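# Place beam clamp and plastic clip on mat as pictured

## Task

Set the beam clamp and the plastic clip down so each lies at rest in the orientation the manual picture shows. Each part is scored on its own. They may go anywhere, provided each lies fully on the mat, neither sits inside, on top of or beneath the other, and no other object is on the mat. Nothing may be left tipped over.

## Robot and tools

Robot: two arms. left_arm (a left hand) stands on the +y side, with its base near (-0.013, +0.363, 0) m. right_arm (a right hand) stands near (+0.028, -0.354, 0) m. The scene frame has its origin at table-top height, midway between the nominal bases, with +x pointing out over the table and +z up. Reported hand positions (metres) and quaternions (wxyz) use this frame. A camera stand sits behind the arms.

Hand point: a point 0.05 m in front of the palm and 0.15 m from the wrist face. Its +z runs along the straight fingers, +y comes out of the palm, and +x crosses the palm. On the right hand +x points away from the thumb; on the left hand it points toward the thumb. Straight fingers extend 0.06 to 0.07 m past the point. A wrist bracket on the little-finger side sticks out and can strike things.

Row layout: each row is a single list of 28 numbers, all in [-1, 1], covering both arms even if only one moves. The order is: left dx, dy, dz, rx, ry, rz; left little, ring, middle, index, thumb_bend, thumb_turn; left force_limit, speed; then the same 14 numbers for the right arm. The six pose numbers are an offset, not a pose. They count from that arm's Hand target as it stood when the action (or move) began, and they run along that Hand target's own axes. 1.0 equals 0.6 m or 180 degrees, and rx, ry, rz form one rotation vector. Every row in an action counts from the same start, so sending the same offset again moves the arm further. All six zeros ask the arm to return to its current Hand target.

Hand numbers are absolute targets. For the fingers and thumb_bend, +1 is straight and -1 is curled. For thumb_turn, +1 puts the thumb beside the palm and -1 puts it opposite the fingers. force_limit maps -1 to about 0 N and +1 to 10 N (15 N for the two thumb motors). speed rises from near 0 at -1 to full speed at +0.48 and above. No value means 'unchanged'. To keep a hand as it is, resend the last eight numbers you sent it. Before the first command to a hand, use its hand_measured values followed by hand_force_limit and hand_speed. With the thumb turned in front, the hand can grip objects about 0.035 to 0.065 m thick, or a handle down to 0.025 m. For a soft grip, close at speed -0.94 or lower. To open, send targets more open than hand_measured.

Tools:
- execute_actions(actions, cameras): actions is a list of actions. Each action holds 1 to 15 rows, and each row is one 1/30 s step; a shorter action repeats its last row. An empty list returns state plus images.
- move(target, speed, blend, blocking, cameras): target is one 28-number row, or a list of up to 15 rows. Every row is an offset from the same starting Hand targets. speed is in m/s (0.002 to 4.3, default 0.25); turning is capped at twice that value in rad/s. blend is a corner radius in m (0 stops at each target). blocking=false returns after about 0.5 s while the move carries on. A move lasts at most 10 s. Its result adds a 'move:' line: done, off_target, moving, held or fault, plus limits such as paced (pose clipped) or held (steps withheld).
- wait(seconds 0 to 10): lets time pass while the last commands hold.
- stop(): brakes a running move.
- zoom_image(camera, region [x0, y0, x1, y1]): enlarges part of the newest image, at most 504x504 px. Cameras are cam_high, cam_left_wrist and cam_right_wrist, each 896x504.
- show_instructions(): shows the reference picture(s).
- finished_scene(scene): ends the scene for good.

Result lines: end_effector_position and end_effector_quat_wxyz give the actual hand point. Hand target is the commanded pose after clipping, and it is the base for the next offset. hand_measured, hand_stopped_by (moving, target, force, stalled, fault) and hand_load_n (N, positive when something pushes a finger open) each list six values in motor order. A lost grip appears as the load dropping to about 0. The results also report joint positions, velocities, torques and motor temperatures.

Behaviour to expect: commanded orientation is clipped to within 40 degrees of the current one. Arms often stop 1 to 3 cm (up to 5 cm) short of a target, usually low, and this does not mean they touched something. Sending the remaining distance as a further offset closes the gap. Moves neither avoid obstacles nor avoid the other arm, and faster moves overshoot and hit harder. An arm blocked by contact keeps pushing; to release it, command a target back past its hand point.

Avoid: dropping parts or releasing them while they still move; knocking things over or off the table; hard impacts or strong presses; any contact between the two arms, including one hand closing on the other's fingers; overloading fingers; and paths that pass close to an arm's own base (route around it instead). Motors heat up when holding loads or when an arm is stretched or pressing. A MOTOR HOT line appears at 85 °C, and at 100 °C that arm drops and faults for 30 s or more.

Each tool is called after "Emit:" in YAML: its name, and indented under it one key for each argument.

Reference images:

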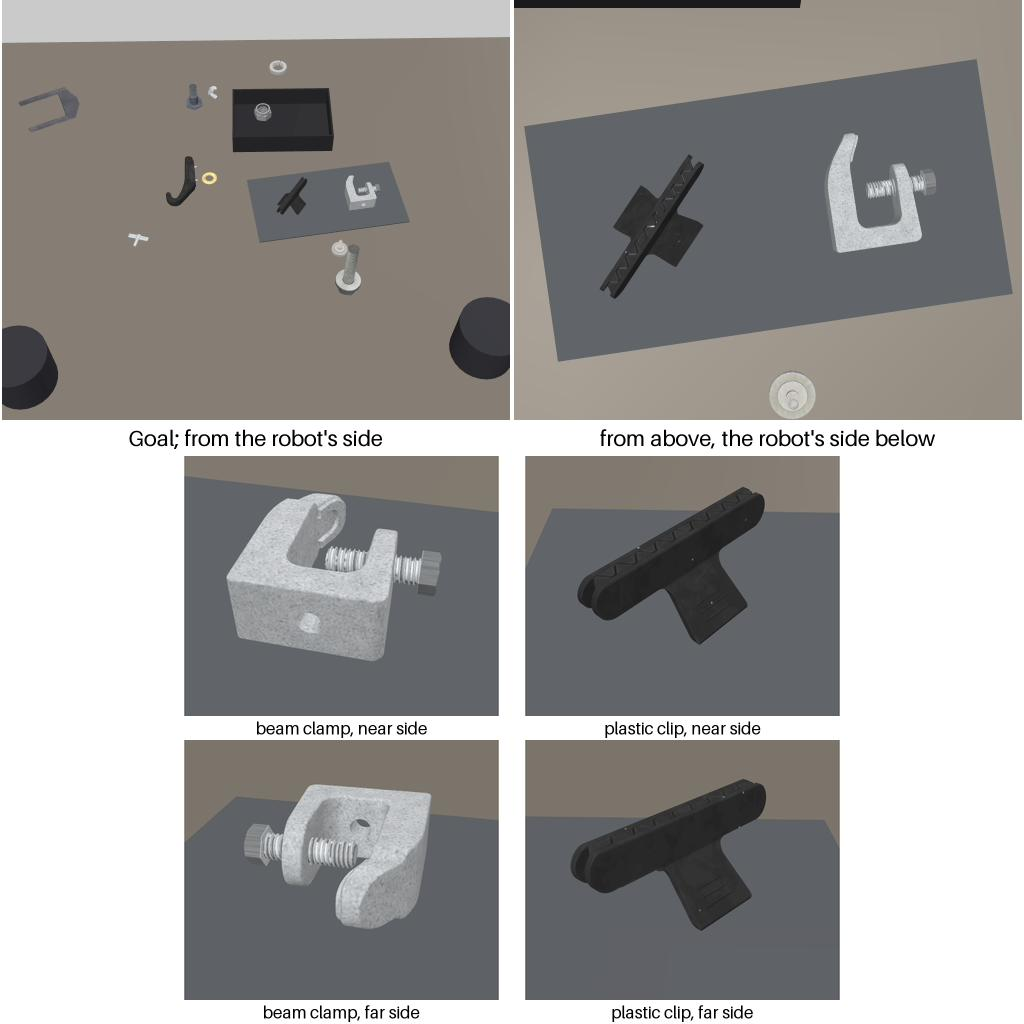

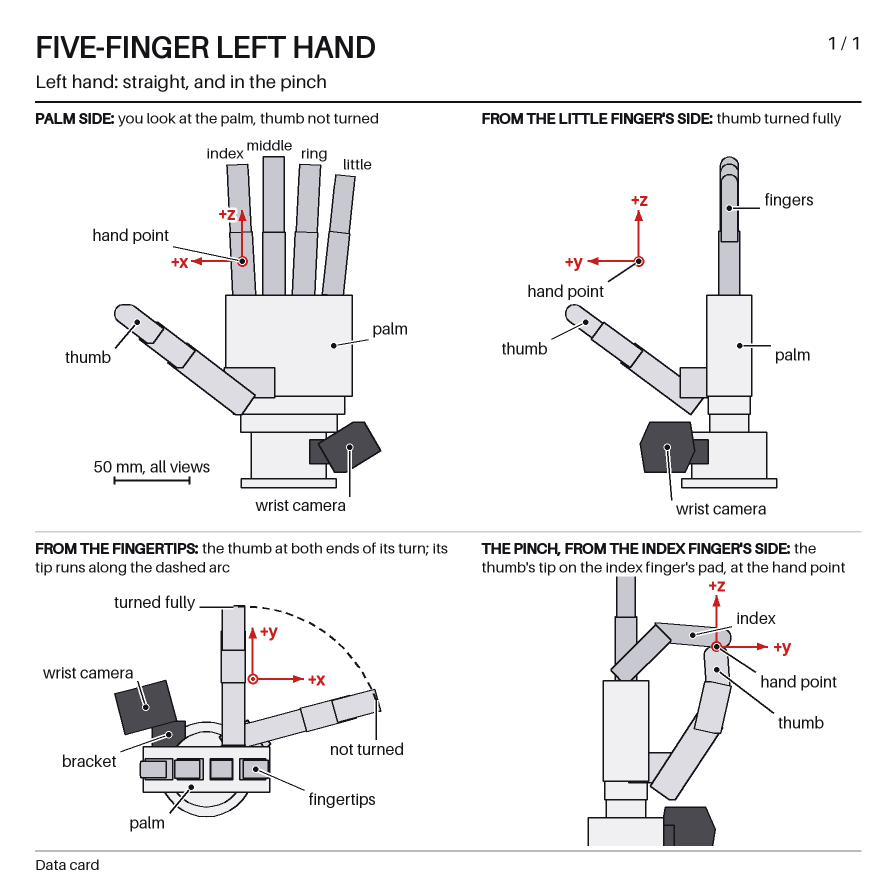

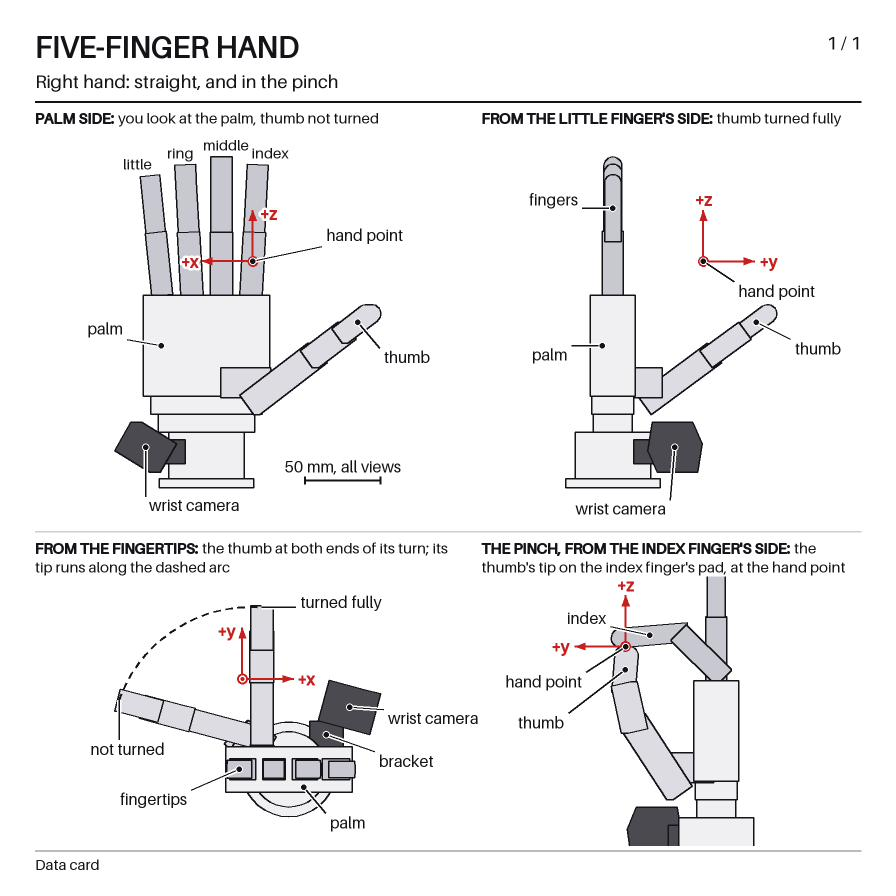

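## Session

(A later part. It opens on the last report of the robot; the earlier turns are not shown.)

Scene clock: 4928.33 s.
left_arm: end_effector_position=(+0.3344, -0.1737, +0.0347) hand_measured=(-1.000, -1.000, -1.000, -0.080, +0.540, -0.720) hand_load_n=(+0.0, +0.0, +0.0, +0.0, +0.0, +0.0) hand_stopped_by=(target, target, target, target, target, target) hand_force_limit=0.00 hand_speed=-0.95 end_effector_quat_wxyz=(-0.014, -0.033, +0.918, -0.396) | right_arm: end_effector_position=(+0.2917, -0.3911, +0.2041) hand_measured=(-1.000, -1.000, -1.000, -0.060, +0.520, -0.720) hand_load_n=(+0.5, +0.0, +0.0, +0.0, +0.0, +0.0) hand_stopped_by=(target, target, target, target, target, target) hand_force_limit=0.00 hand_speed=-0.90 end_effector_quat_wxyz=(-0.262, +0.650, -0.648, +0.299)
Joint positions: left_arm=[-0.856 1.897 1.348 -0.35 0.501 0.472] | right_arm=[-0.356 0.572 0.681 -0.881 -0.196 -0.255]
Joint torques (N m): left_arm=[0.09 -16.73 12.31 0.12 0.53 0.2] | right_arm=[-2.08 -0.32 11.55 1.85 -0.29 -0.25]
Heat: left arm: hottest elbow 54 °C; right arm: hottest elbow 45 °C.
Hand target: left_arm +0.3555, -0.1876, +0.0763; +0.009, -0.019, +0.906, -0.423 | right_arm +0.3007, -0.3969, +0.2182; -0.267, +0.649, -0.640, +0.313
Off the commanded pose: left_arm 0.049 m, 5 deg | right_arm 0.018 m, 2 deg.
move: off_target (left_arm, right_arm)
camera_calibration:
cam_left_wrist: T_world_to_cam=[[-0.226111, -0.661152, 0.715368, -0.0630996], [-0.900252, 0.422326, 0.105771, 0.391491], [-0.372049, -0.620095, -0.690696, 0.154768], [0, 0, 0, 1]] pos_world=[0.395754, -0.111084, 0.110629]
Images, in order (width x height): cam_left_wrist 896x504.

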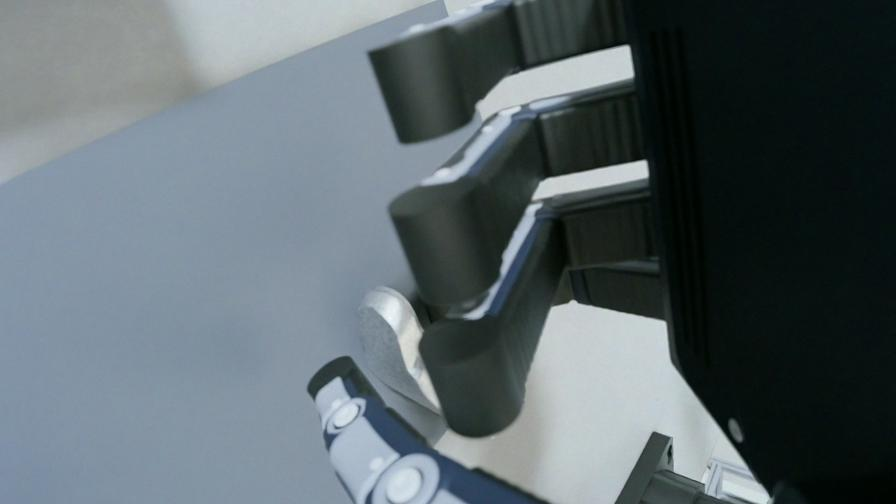

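Emit:
zoom_image:
  camera: "cam_left_wrist"
  region: [280, 240, 580, 504]

Emit:
execute_actions:
  actions: []

Emit:
zoom_image:
  camera: "cam_high"
  region: [320, 110, 480, 210]

Scaled by 1.680 from the camera's 896x504 image, which has a finer 1280x720 frame.

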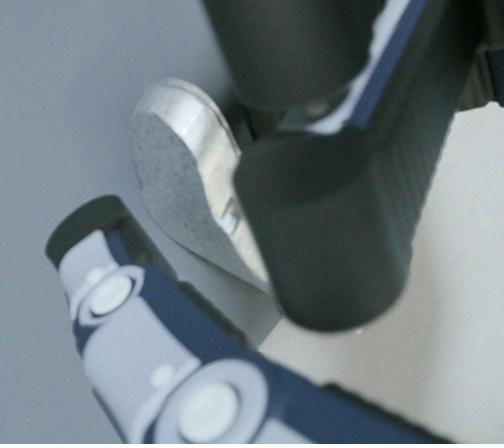

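Scene clock: 4946.40 s.
left_arm: end_effector_position=(+0.3344, -0.1737, +0.0347) hand_measured=(-1.000, -1.000, -1.000, -0.080, +0.540, -0.720) hand_load_n=(+0.0, +0.0, +0.0, +0.5, +0.0, +0.0) hand_stopped_by=(target, target, target, target, target, target) hand_force_limit=0.00 hand_speed=-0.95 end_effector_quat_wxyz=(-0.014, -0.033, +0.918, -0.396) | right_arm: end_effector_position=(+0.2917, -0.3911, +0.2041) hand_measured=(-1.000, -1.000, -1.000, -0.060, +0.520, -0.720) hand_load_n=(+0.0, +0.0, +0.0, +0.0, +0.0, +0.0) hand_stopped_by=(target, target, target, target, target, target) hand_force_limit=0.00 hand_speed=-0.90 end_effector_quat_wxyz=(-0.262, +0.650, -0.648, +0.299)
Joint positions: left_arm=[-0.856 1.897 1.348 -0.35 0.501 0.472] | right_arm=[-0.356 0.572 0.681 -0.881 -0.196 -0.255]
Joint velocities: within noise
Joint torques (N m): left_arm=[0.91 -17.14 12.3 0.16 0.54 0.2] | right_arm=[-2.08 -0.32 11.58 1.83 -0.29 -0.25]
Motor temperatures (°C): left_arm=[25 34 55 27 29 26] | right_arm=[26 27 45 29 27 26]
Heat: left arm: hottest elbow 55 °C; right arm: hottest elbow 45 °C.
Hand target: left_arm +0.3555, -0.1876, +0.0763; +0.009, -0.019, +0.906, -0.423 | right_arm +0.3007, -0.3969, +0.2182; -0.267, +0.649, -0.640, +0.313
Off the commanded pose: left_arm 0.049 m, 5 deg | right_arm 0.018 m, 2 deg.
camera_calibration:
cam_left_wrist: T_world_to_cam=[[-0.226111, -0.661152, 0.715368, -0.0630996], [-0.900252, 0.422326, 0.105771, 0.391491], [-0.372049, -0.620095, -0.690696, 0.154768], [0, 0, 0, 1]] pos_world=[0.395754, -0.111084, 0.110629]
cam_right_wrist: T_world_to_cam=[[-0.684963, -0.253043, -0.683224, 0.240678], [-0.554467, 0.789382, 0.263519, 0.396625], [0.472643, 0.559326, -0.681002, 0.334806], [0, 0, 0, 1]] pos_world=[0.226527, -0.439453, 0.287922]

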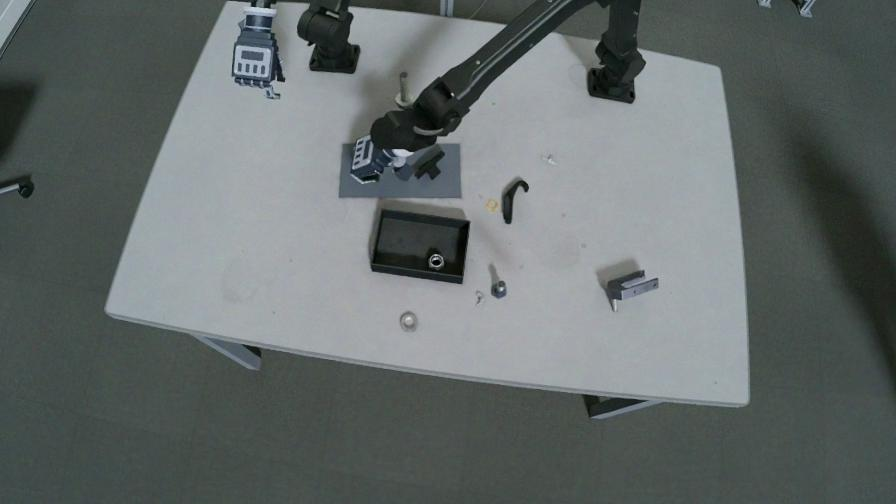

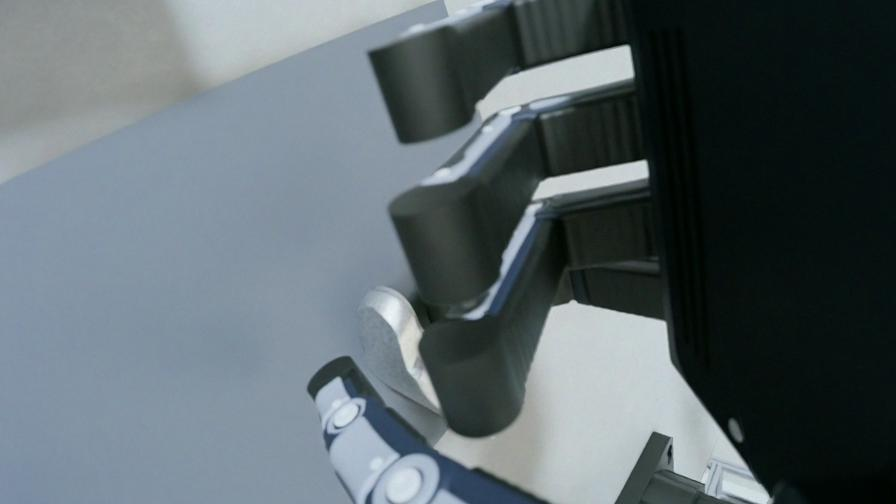

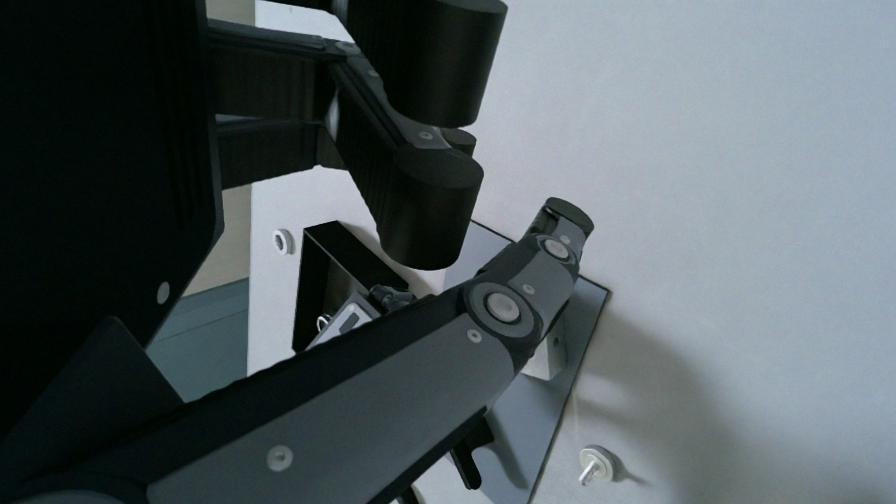

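Scaled by 3.150 from the camera's 896x504 image, which has a finer 1280x720 frame.

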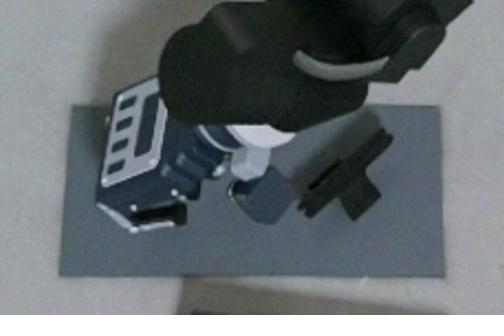

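Emit:
zoom_image:
  camera: "cam_right_wrist"
  region: [440, 240, 660, 504]

Scaled by 1.909 from the camera's 896x504 image, which has a finer 1280x720 frame.

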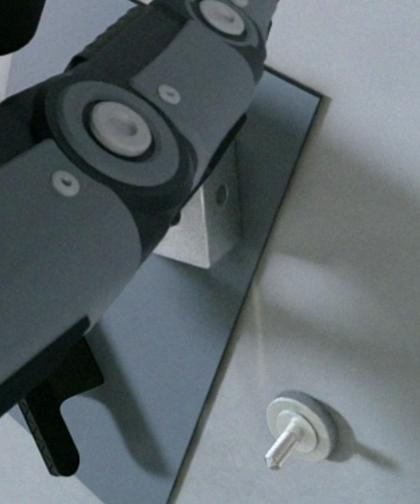

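Emit:
move:
  target: [0,-0.0383,-0.0322,0,0,0,-1,-1,-1,-0.08,0.54,-0.72,0.0,-0.95,0,0,0,0,0,0,-1,-1,-1,-0.06,0.52,-0.72,0.0,-0.9]
  speed: 0.04
  cameras: ["cam_left_wrist","cam_right_wrist"]

Scene clock: 5053.93 s.
left_arm: end_effector_position=(+0.3351, -0.1745, +0.0626) hand_measured=(-1.000, -1.000, -1.000, -0.080, +0.540, -0.720) hand_load_n=(+0.0, +0.0, +0.0, +0.0, +0.0, +0.0) hand_stopped_by=(target, target, target, target, target, target) hand_force_limit=0.00 hand_speed=-0.95 end_effector_quat_wxyz=(-0.015, -0.033, +0.918, -0.395) | right_arm: end_effector_position=(+0.2917, -0.3911, +0.2041) hand_measured=(-1.000, -1.000, -1.000, -0.060, +0.520, -0.720) hand_load_n=(+0.0, +0.0, +0.0, +0.0, +0.0, +0.0) hand_stopped_by=(target, target, target, target, target, target) hand_force_limit=0.00 hand_speed=-0.90 end_effector_quat_wxyz=(-0.262, +0.650, -0.648, +0.299)
Joint positions: left_arm=[-0.856 1.865 1.384 -0.42 0.501 0.472] | right_arm=[-0.356 0.572 0.681 -0.881 -0.196 -0.255]
Joint torques (N m): left_arm=[0.21 -16.73 12.7 0.12 0.52 0.2] | right_arm=[-2.02 -0.26 11.56 1.84 -0.29 -0.25]
Motor temperatures (°C): left_arm=[25 35 56 27 30 26] | right_arm=[26 27 45 29 27 26]
Heat: left arm: hottest elbow 56 °C; right arm: hottest elbow 45 °C.
Hand target: left_arm +0.3555, -0.1876, +0.1063; +0.009, -0.019, +0.906, -0.423 | right_arm +0.3007, -0.3969, +0.2182; -0.267, +0.649, -0.640, +0.313
Off the commanded pose: left_arm 0.050 m, 5 deg | right_arm 0.018 m, 2 deg.
move: off_target (left_arm, right_arm)
camera_calibration:
cam_left_wrist: T_world_to_cam=[[-0.224605, -0.662758, 0.714356, -0.0841815], [-0.900047, 0.42205, 0.108576, 0.38913], [-0.373454, -0.618568, -0.691308, 0.17466], [0, 0, 0, 1]] pos_world=[0.396555, -0.111986, 0.138629]
cam_right_wrist: T_world_to_cam=[[-0.684963, -0.253043, -0.683224, 0.240678], [-0.554467, 0.789382, 0.263519, 0.396625], [0.472643, 0.559326, -0.681002, 0.334806], [0, 0, 0, 1]] pos_world=[0.226527, -0.439453, 0.287922]
Images, in order (width x height): cam_left_wrist 896x504, cam_right_wrist 896x504.

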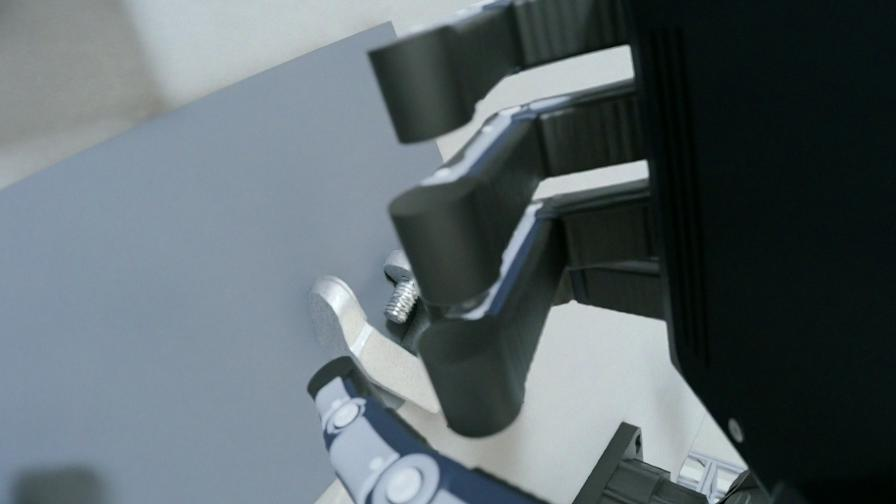

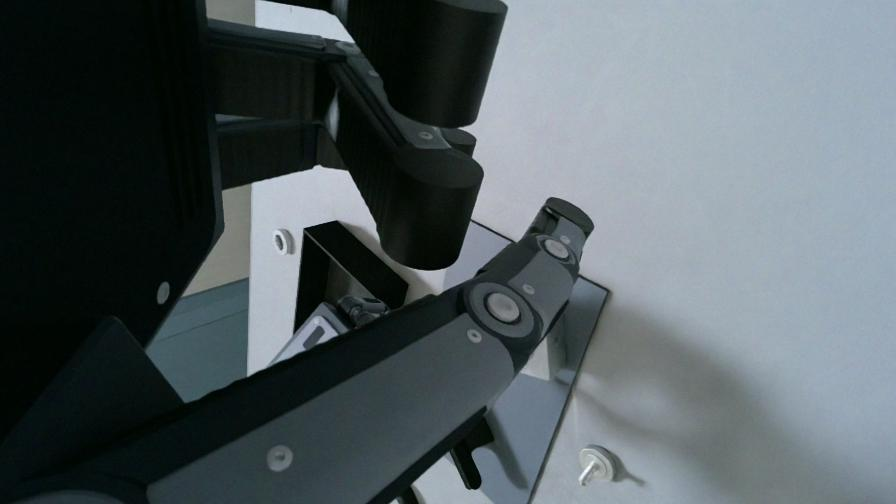

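Emit:
move:
  target:
    - [0,-0.0766,-0.0643,0,0,0,-1,-1,-1,-0.08,0.54,-0.72,0.0,-0.95,0,0,0,0,0,0,-1,-1,-1,-0.06,0.52,-0.72,0.0,-0.9]
    - [0,0.05,-0.277,0,0,0,-1,-1,-1,-0.08,0.54,-0.72,0.0,-0.95,0,0,0,0,0,0,-1,-1,-1,-0.06,0.52,-0.72,0.0,-0.9]
  speed: 0.12
  cameras: ["cam_high","cam_left_wrist"]

Emit:
zoom_image:
  camera: "cam_high"
  region: [320, 110, 480, 210]

Scene clock: 5066.03 s.
left_arm: end_effector_position=(+0.3502, -0.0409, +0.1732) hand_measured=(-1.000, -1.000, -1.000, -0.080, +0.540, -0.720) hand_load_n=(+0.0, +0.0, +0.0, +0.0, +0.0, +0.0) hand_stopped_by=(target, target, target, target, target, target) hand_force_limit=0.00 hand_speed=-0.95 end_effector_quat_wxyz=(+0.001, -0.033, +0.910, -0.414) | right_arm: end_effector_position=(+0.2917, -0.3911, +0.2041) hand_measured=(-1.000, -1.000, -1.000, -0.060, +0.520, -0.720) hand_load_n=(-0.5, +0.0, +0.0, +0.0, +0.0, +0.0) hand_stopped_by=(target, target, target, target, target, target) hand_force_limit=0.00 hand_speed=-0.90 end_effector_quat_wxyz=(-0.262, +0.650, -0.648, +0.299)
Joint positions: left_arm=[-0.652 1.546 1.267 -0.666 0.623 0.646] | right_arm=[-0.356 0.572 0.681 -0.881 -0.196 -0.255]
Joint torques (N m): left_arm=[-0.26 -12.92 9.5 -0.06 0.66 0.18] | right_arm=[-2.08 -0.15 11.58 1.88 -0.3 -0.25]
Motor temperatures (°C): left_arm=[25 35 57 27 30 26] | right_arm=[26 27 45 29 27 26]
Heat: left arm: hottest elbow 57 °C; right arm: hottest elbow 45 °C.
Hand target: left_arm +0.3493, -0.0411, +0.1902; +0.009, -0.019, +0.906, -0.423 | right_arm +0.3007, -0.3969, +0.2182; -0.267, +0.649, -0.640, +0.313
Off the commanded pose: left_arm 0.017 m, 2 deg | right_arm 0.018 m, 2 deg.
move: off_target (left_arm, right_arm)
camera_calibration:
cam_left_wrist: T_world_to_cam=[[-0.239388, -0.636429, 0.733247, -0.0683055], [-0.907805, 0.414566, 0.0634491, 0.3446], [-0.34436, -0.650456, -0.676995, 0.325411], [0, 0, 0, 1]] pos_world=[0.408537, 0.0253349, 0.248522]
Images, in order (width x height): cam_high 896x504, cam_left_wrist 896x504.

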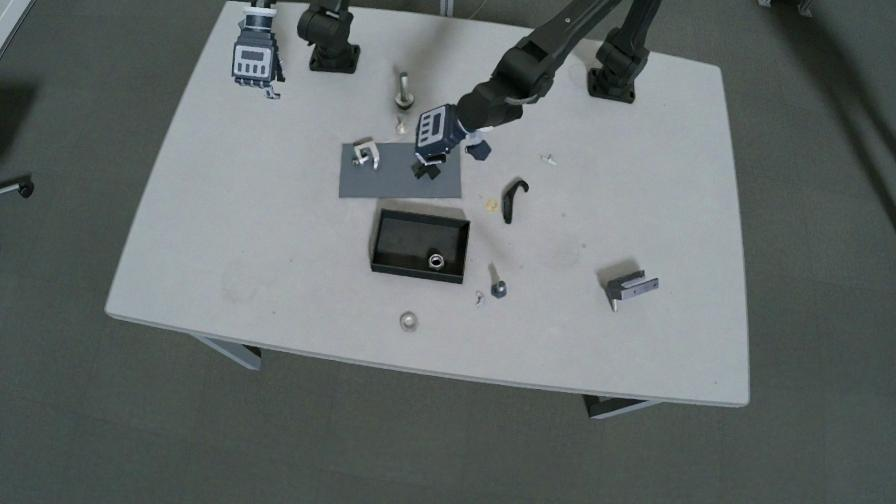

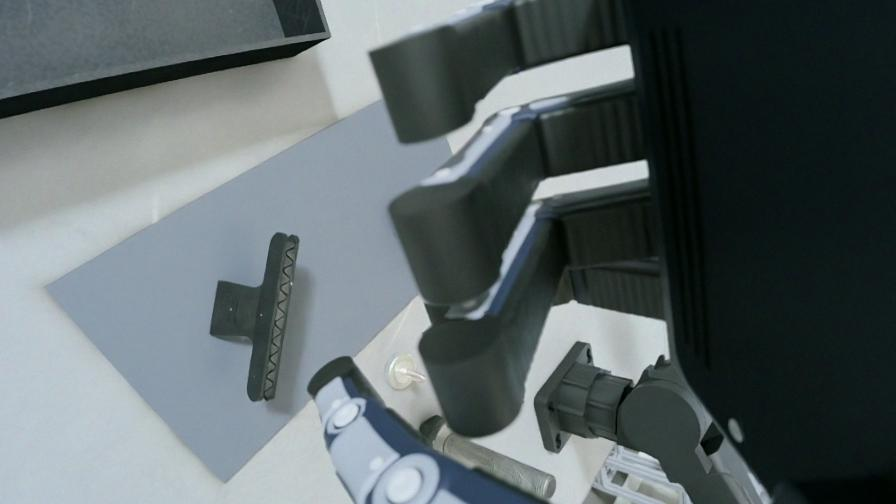

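Scaled by 3.150 from the camera's 896x504 image, which has a finer 1280x720 frame.

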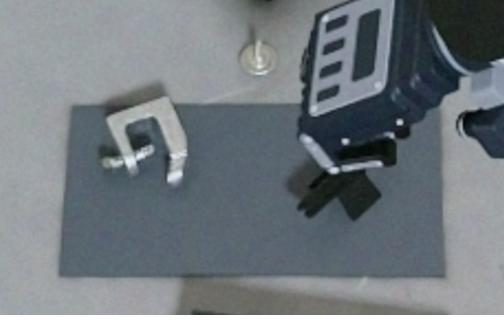

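Emit:
move:
  target: [-0.0042,-0.0947,0.256,0,-0.0723,-0.0607,-1,-1,-1,-0.08,0.54,-0.72,0.0,-0.95,0,0,0,0,0,0,-1,-1,-1,-0.06,0.52,-0.72,0.0,-0.9]
  speed: 0.12
  cameras: ["cam_high","cam_left_wrist"]

Scene clock: 5224.57 s.
left_arm: end_effector_position=(+0.3386, -0.1706, +0.1022) hand_measured=(-1.000, -1.000, -1.000, -0.080, +0.540, -0.720) hand_load_n=(+0.0, +0.0, +0.0, +0.0, +0.0, +0.0) hand_stopped_by=(target, target, target, target, target, target) hand_force_limit=0.00 hand_speed=-0.95 end_effector_quat_wxyz=(+0.053, -0.154, +0.910, -0.380) | right_arm: end_effector_position=(+0.2917, -0.3911, +0.2041) hand_measured=(-1.000, -1.000, -1.000, -0.060, +0.520, -0.720) hand_load_n=(+0.0, +0.0, +0.0, +0.0, +0.0, +0.0) hand_stopped_by=(target, target, target, target, target, target) hand_force_limit=0.00 hand_speed=-0.90 end_effector_quat_wxyz=(-0.262, +0.650, -0.648, +0.299)
Joint positions: left_arm=[-0.891 1.758 1.341 -0.402 0.266 0.246] | right_arm=[-0.356 0.572 0.681 -0.881 -0.196 -0.255]
Joint torques (N m): left_arm=[-0.03 -13.57 13.38 2.09 -0.1 -0.09] | right_arm=[-2.26 -0.26 11.6 1.87 -0.29 -0.25]
Heat: left arm: hottest elbow 53 °C; right arm: hottest elbow 45 °C.
Hand target: left_arm +0.3583, -0.1951, +0.1350; +0.071, -0.153, +0.893, -0.417 | right_arm +0.3007, -0.3969, +0.2182; -0.267, +0.649, -0.640, +0.313
Off the commanded pose: left_arm 0.045 m, 5 deg | right_arm 0.018 m, 2 deg.
move: off_target (left_arm, right_arm)
camera_calibration:
cam_left_wrist: T_world_to_cam=[[-0.0531138, -0.721133, 0.690757, -0.17466], [-0.983475, 0.157667, 0.0889789, 0.371571], [-0.173075, -0.674617, -0.717591, 0.130916], [0, 0, 0, 1]] pos_world=[0.378812, -0.096219, 0.18153]
Images, in order (width x height): cam_high 896x504, cam_left_wrist 896x504.

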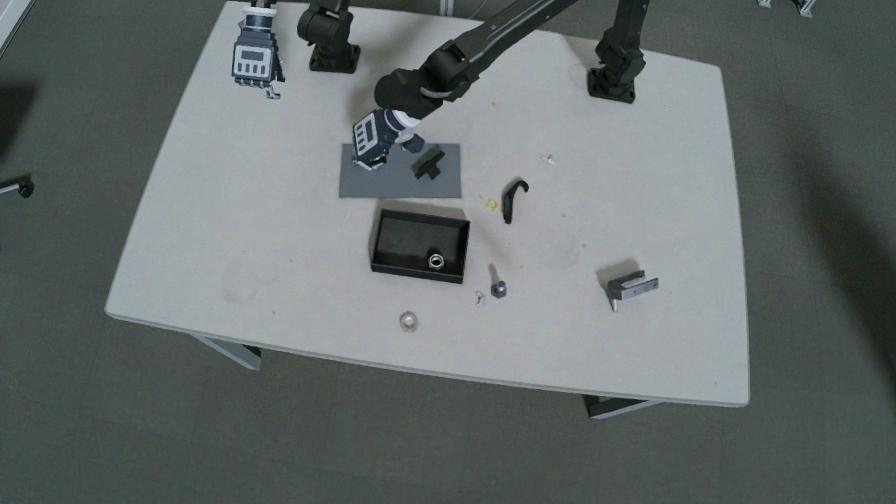

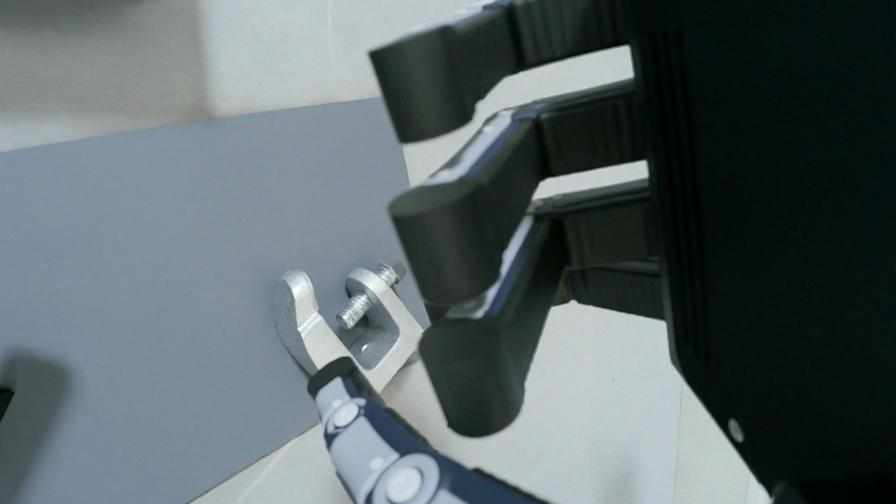

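Emit:
zoom_image:
  camera: "cam_left_wrist"
  region: [240, 230, 460, 450]

Scaled by 2.291 from the camera's 896x504 image, which has a finer 1280x720 frame.

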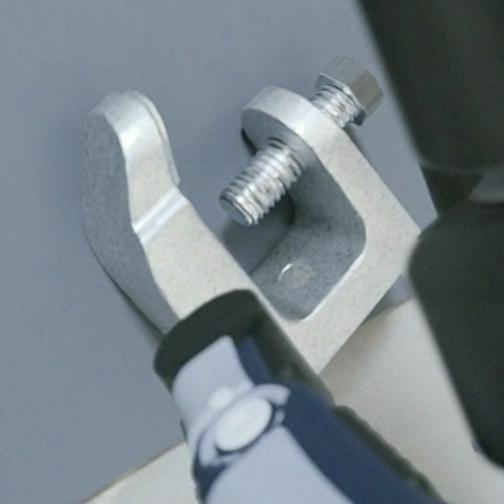

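Emit:
move:
  target: [0.0105,0.0455,0.0545,0,-0.0192,-0.0161,-1,-1,-1,-0.08,0.54,-0.72,0.0,-0.95,0,0,0,0,0,0,-1,-1,-1,-0.06,0.52,-0.72,0.0,-0.9]
  speed: 0.06
  cameras: ["cam_left_wrist"]

Emit:
zoom_image:
  camera: "cam_left_wrist"
  region: [240, 230, 500, 490]

Scene clock: 5282.23 s.
left_arm: end_effector_position=(+0.3504, -0.1925, +0.0820) hand_measured=(-1.000, -1.000, -1.000, -0.080, +0.540, -0.720) hand_load_n=(+0.0, +0.0, +0.0, +0.0, +0.0, +0.0) hand_stopped_by=(target, target, target, target, target, target) hand_force_limit=0.00 hand_speed=-0.95 end_effector_quat_wxyz=(+0.083, -0.186, +0.896, -0.394) | right_arm: end_effector_position=(+0.2917, -0.3911, +0.2041) hand_measured=(-1.000, -1.000, -1.000, -0.060, +0.520, -0.720) hand_load_n=(+0.0, +0.0, +0.5, +0.0, +0.0, +0.0) hand_stopped_by=(target, target, target, target, target, target) hand_force_limit=0.00 hand_speed=-0.90 end_effector_quat_wxyz=(-0.262, +0.650, -0.648, +0.299)
Joint positions: left_arm=[-0.914 1.807 1.333 -0.284 0.185 0.174] | right_arm=[-0.356 0.572 0.681 -0.881 -0.196 -0.255]
Joint torques (N m): left_arm=[-0.62 -14.51 9.25 2.25 -0.13 -0.11] | right_arm=[-2.14 -0.21 11.58 1.88 -0.29 -0.26]
Motor temperatures (°C): left_arm=[25 33 59 28 29 26] | right_arm=[26 27 45 29 27 26]
Heat: left arm: hottest elbow 59 °C; right arm: hottest elbow 45 °C.
Hand target: left_arm +0.3549, -0.2042, +0.0930; +0.088, -0.188, +0.887, -0.413 | right_arm +0.3007, -0.3969, +0.2182; -0.267, +0.649, -0.640, +0.313
Off the commanded pose: left_arm 0.017 m, 3 deg | right_arm 0.018 m, 2 deg.
move: off_target (left_arm, right_arm)
camera_calibration:
cam_left_wrist: T_world_to_cam=[[-0.0173687, -0.702863, 0.711114, -0.186534], [-0.995757, 0.0764402, 0.0512322, 0.380176], [-0.0903668, -0.707207, -0.701208, 0.0671046], [0, 0, 0, 1]] pos_world=[0.381387, -0.112711, 0.160224]
Images, in order (width x height): cam_left_wrist 896x504.

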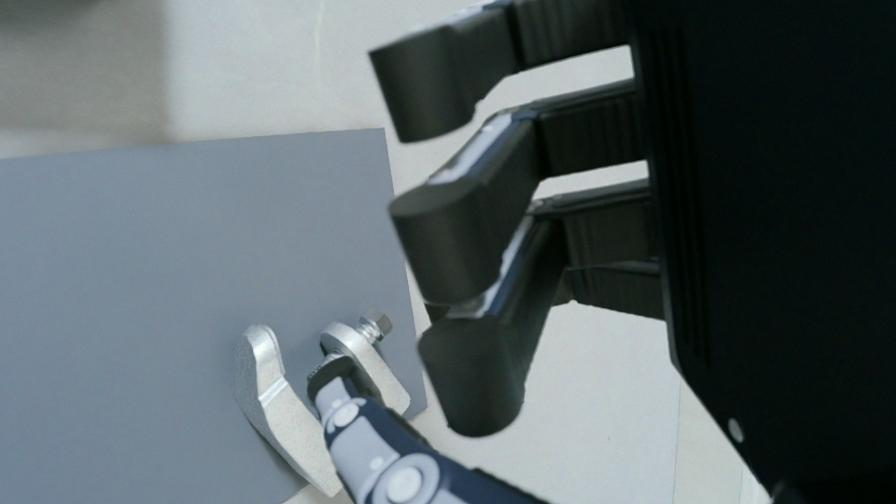

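Scaled by 1.938 from the camera's 896x504 image, which has a finer 1280x720 frame.

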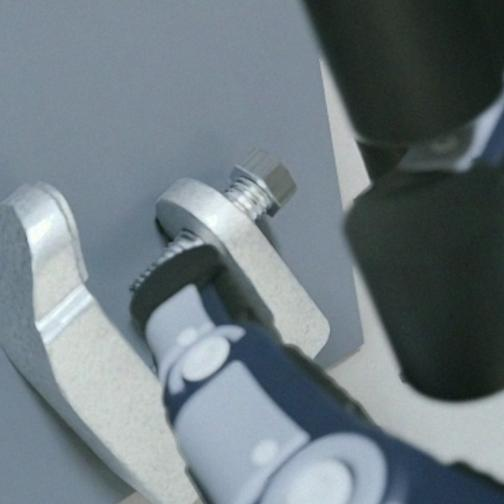

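Emit:
move:
  target: [0.0105,0.0308,-0.0395,0,0,0,-1,-1,-1,-0.08,0.54,-0.72,0.0,-0.95,0,0,0,0,0,0,-1,-1,-1,-0.06,0.52,-0.72,0.0,-0.9]
  speed: 0.06
  cameras: ["cam_left_wrist"]

Emit:
zoom_image:
  camera: "cam_left_wrist"
  region: [240, 230, 500, 490]

Scene clock: 5299.90 s.
left_arm: end_effector_position=(+0.3311, -0.1677, +0.0686) hand_measured=(-1.000, -1.000, -1.000, -0.080, +0.540, -0.720) hand_load_n=(+0.5, +0.0, +0.0, +0.0, +0.0, +0.0) hand_stopped_by=(target, target, target, target, target, target) hand_force_limit=0.00 hand_speed=-0.95 end_effector_quat_wxyz=(+0.078, -0.188, +0.900, -0.385) | right_arm: end_effector_position=(+0.2917, -0.3911, +0.2041) hand_measured=(-1.000, -1.000, -1.000, -0.060, +0.520, -0.720) hand_load_n=(+0.0, +0.0, +0.0, +0.0, +0.0, +0.0) hand_stopped_by=(target, target, target, target, target, target) hand_force_limit=0.00 hand_speed=-0.90 end_effector_quat_wxyz=(-0.262, +0.650, -0.648, +0.299)
Joint positions: left_arm=[-0.914 1.759 1.235 -0.256 0.185 0.174] | right_arm=[-0.356 0.572 0.681 -0.881 -0.196 -0.255]
Joint torques (N m): left_arm=[-0.56 -15.38 8.91 2.06 -0.04 -0.05] | right_arm=[-2.02 -0.21 11.56 1.84 -0.29 -0.25]
Motor temperatures (°C): left_arm=[25 34 56 28 29 26] | right_arm=[26 27 45 29 27 26]
Heat: left arm: hottest elbow 56 °C; right arm: hottest elbow 45 °C.
Hand target: left_arm +0.3370, -0.1793, +0.0941; +0.088, -0.188, +0.887, -0.413 | right_arm +0.3007, -0.3969, +0.2182; -0.267, +0.649, -0.640, +0.313
Off the commanded pose: left_arm 0.029 m, 4 deg | right_arm 0.018 m, 2 deg.
move: off_target (left_arm, right_arm)
camera_calibration:
cam_left_wrist: T_world_to_cam=[[-0.00741018, -0.715652, 0.698418, -0.164546], [-0.994916, 0.0754281, 0.0667334, 0.358213], [-0.100438, -0.694372, -0.712572, 0.0798652], [0, 0, 0, 1]] pos_world=[0.363194, -0.089321, 0.147927]
Images, in order (width x height): cam_left_wrist 896x504.

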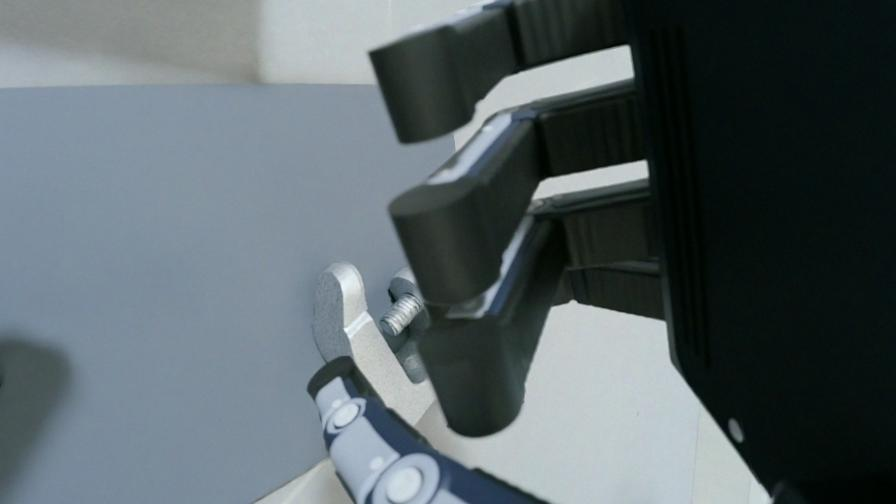

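Scaled by 1.938 from the camera's 896x504 image, which has a finer 1280x720 frame.

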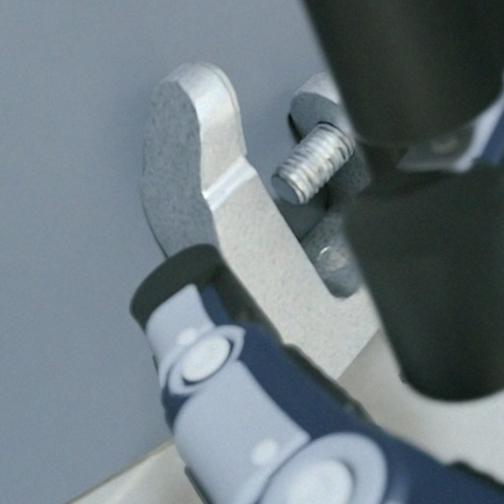

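Emit:
move:
  target: [0.0068,0.0092,0.0523,0,0,0,-1,-1,-1,-0.08,0.54,-0.72,0.0,-0.95,0,0,0,0,0,0,-1,-1,-1,-0.06,0.52,-0.72,0.0,-0.9]
  speed: 0.05
  cameras: ["cam_left_wrist"]

Emit:
zoom_image:
  camera: "cam_left_wrist"
  region: [240, 230, 500, 490]

Scene clock: 5346.17 s.
left_arm: end_effector_position=(+0.3319, -0.1748, +0.0435) hand_measured=(-1.000, -1.000, -1.000, -0.080, +0.540, -0.720) hand_load_n=(+0.0, +0.5, +0.0, +0.5, +0.0, +0.0) hand_stopped_by=(target, target, target, target, target, target) hand_force_limit=0.00 hand_speed=-0.95 end_effector_quat_wxyz=(+0.077, -0.191, +0.901, -0.381) | right_arm: end_effector_position=(+0.2917, -0.3911, +0.2041) hand_measured=(-1.000, -1.000, -1.000, -0.060, +0.520, -0.720) hand_load_n=(+0.0, +0.0, +0.0, +0.0, +0.0, +0.0) hand_stopped_by=(target, target, target, target, target, target) hand_force_limit=0.00 hand_speed=-0.90 end_effector_quat_wxyz=(-0.262, +0.650, -0.648, +0.299)
Joint positions: left_arm=[-0.922 1.81 1.235 -0.213 0.175 0.165] | right_arm=[-0.356 0.572 0.681 -0.881 -0.196 -0.255]
Joint torques (N m): left_arm=[-0.73 -14.04 11.17 2.22 -0.11 -0.1] | right_arm=[-2.08 -0.26 11.59 1.85 -0.29 -0.25]
Heat: left arm: hottest elbow 52 °C; right arm: hottest elbow 45 °C.
Hand target: left_arm +0.3415, -0.1997, +0.0697; +0.088, -0.188, +0.887, -0.413 | right_arm +0.3007, -0.3969, +0.2182; -0.267, +0.649, -0.640, +0.313
Off the commanded pose: left_arm 0.037 m, 4 deg | right_arm 0.018 m, 2 deg.
move: off_target (left_arm, right_arm)
camera_calibration:
cam_left_wrist: T_world_to_cam=[[0.000214637, -0.720827, 0.693115, -0.155356], [-0.994907, 0.069708, 0.0728031, 0.359928], [-0.100794, -0.689601, -0.717141, 0.0582208], [0, 0, 0, 1]] pos_world=[0.363997, -0.0969255, 0.123228]
Images, in order (width x height): cam_left_wrist 896x504.

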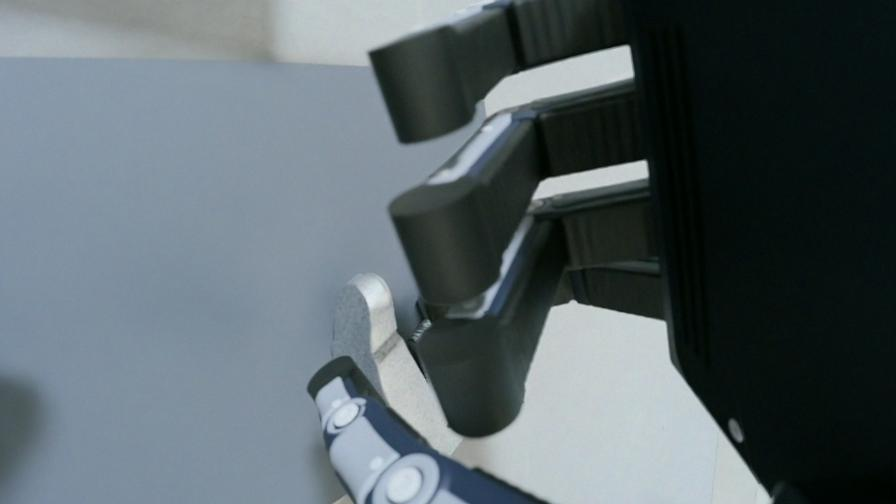

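Scaled by 1.938 from the camera's 896x504 image, which has a finer 1280x720 frame.

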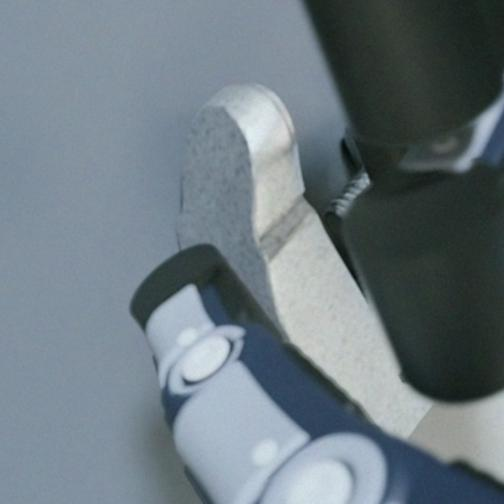

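Emit:
move:
  target: [0.0187,0.0178,0.0295,0,0,0,-1,-1,-1,-0.0,0.58,-0.72,0.0,-0.6,0,0,0,0,0,0,-1,-1,-1,-0.06,0.52,-0.72,0.0,-0.9]
  speed: 0.03
  cameras: ["cam_left_wrist"]

Emit:
zoom_image:
  camera: "cam_left_wrist"
  region: [240, 230, 500, 490]

Scene clock: 5372.50 s.
left_arm: end_effector_position=(+0.3327, -0.1857, +0.0348) hand_measured=(-1.000, -1.000, -1.000, +0.000, +0.580, -0.720) hand_load_n=(+0.0, +0.5, +0.0, -1.0, +0.0, +0.0) hand_stopped_by=(target, target, target, target, target, target) hand_force_limit=0.00 hand_speed=-0.60 end_effector_quat_wxyz=(+0.086, -0.193, +0.897, -0.389) | right_arm: end_effector_position=(+0.2917, -0.3911, +0.2041) hand_measured=(-1.000, -1.000, -1.000, -0.060, +0.520, -0.720) hand_load_n=(+0.0, +0.0, +0.0, +0.0, +0.0, +0.0) hand_stopped_by=(target, target, target, target, target, target) hand_force_limit=0.00 hand_speed=-0.90 end_effector_quat_wxyz=(-0.262, +0.650, -0.648, +0.299)
Joint positions: left_arm=[-0.935 1.834 1.235 -0.164 0.155 0.152] | right_arm=[-0.356 0.572 0.681 -0.881 -0.196 -0.255]
Joint torques (N m): left_arm=[-1.2 -13.57 10.56 1.98 0 -0.14] | right_arm=[-1.96 -0.21 11.54 1.85 -0.29 -0.25]
Heat: left arm: hottest elbow 53 °C; right arm: hottest elbow 46 °C.
Hand target: left_arm +0.3340, -0.2104, +0.0502; +0.088, -0.188, +0.887, -0.413 | right_arm +0.3007, -0.3969, +0.2182; -0.267, +0.649, -0.640, +0.313
Off the commanded pose: left_arm 0.029 m, 3 deg | right_arm 0.018 m, 2 deg.
move: off_target (left_arm, right_arm)
camera_calibration:
cam_left_wrist: T_world_to_cam=[[-0.00585219, -0.710615, 0.703557, -0.153582], [-0.996621, 0.0617891, 0.054119, 0.361865], [-0.0819299, -0.700863, -0.708575, 0.0359245], [0, 0, 0, 1]] pos_world=[0.362687, -0.106319, 0.113925]
Images, in order (width x height): cam_left_wrist 896x504.

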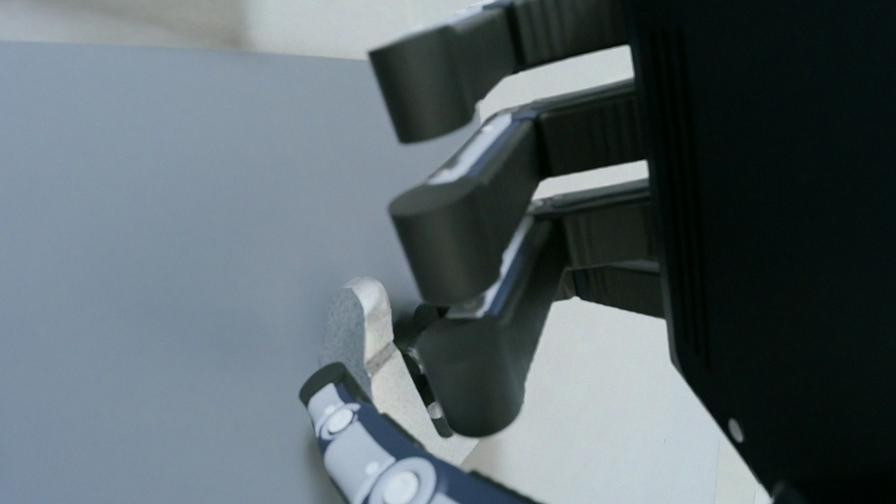

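Scaled by 1.938 from the camera's 896x504 image, which has a finer 1280x720 frame.

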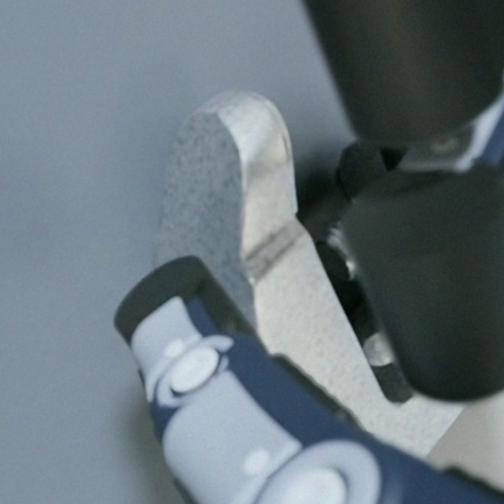

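Emit:
move:
  target: [0.0152,0.0145,0.0040,0,0,0,-1,-1,-1,-0.0,0.58,-0.72,0.0,-0.6,0,0,0,0,0,0,-1,-1,-1,-0.06,0.52,-0.72,0.0,-0.9]
  speed: 0.03
  cameras: ["cam_left_wrist"]

Emit:
zoom_image:
  camera: "cam_left_wrist"
  region: [240, 230, 500, 490]

Scene clock: 5383.17 s.
left_arm: end_effector_position=(+0.3279, -0.1951, +0.0354) hand_measured=(-1.000, -1.000, -1.000, +0.000, +0.580, -0.720) hand_load_n=(+0.0, +0.0, +0.0, -0.5, +0.0, +0.0) hand_stopped_by=(target, target, target, target, target, target) hand_force_limit=0.00 hand_speed=-0.60 end_effector_quat_wxyz=(+0.089, -0.190, +0.894, -0.396) | right_arm: end_effector_position=(+0.2917, -0.3911, +0.2041) hand_measured=(-1.000, -1.000, -1.000, -0.060, +0.520, -0.720) hand_load_n=(+0.0, +0.0, +0.0, +0.0, +0.0, +0.0) hand_stopped_by=(target, target, target, target, target, target) hand_force_limit=0.00 hand_speed=-0.90 end_effector_quat_wxyz=(-0.262, +0.650, -0.648, +0.299)
Joint positions: left_arm=[-0.952 1.839 1.235 -0.14 0.145 0.143] | right_arm=[-0.356 0.572 0.681 -0.881 -0.196 -0.255]
Joint torques (N m): left_arm=[-1.14 -13.16 8.59 2.25 -0.05 -0.11] | right_arm=[-2.02 -0.32 11.59 1.87 -0.29 -0.25]
Heat: left arm: hottest elbow 53 °C; right arm: hottest elbow 46 °C.
Hand target: left_arm +0.3242, -0.2107, +0.0419; +0.088, -0.188, +0.887, -0.413 | right_arm +0.3007, -0.3969, +0.2182; -0.267, +0.649, -0.640, +0.313
Off the commanded pose: left_arm 0.017 m, 2 deg | right_arm 0.018 m, 2 deg.
move: off_target (left_arm, right_arm)
camera_calibration:
cam_left_wrist: T_world_to_cam=[[-0.0159724, -0.700271, 0.713699, -0.155716], [-0.996998, 0.0652377, 0.0416978, 0.358854], [-0.0757597, -0.71089, -0.699211, 0.0249592], [0, 0, 0, 1]] pos_world=[0.357181, -0.114711, 0.113622]
Images, in order (width x height): cam_left_wrist 896x504.

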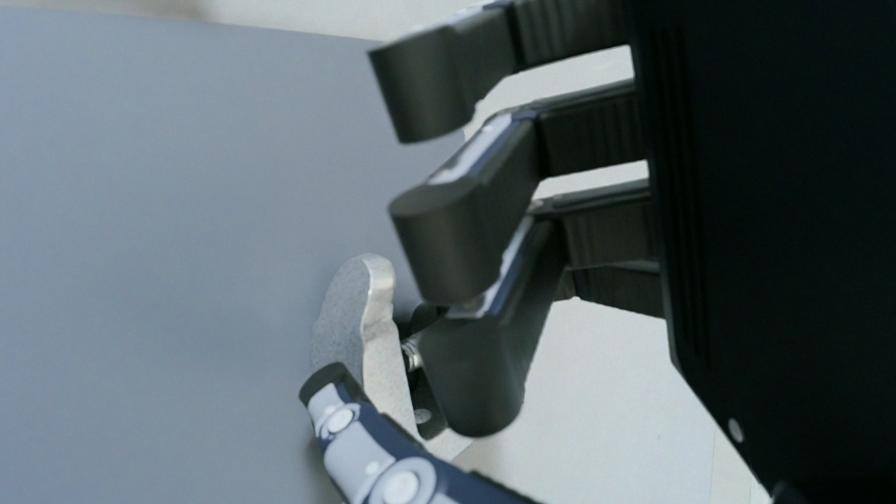

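Scaled by 1.938 from the camera's 896x504 image, which has a finer 1280x720 frame.

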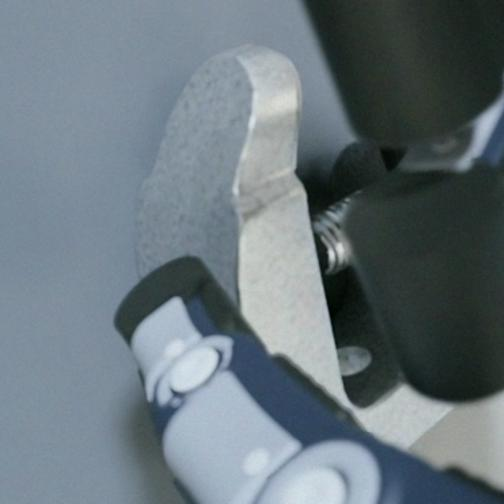

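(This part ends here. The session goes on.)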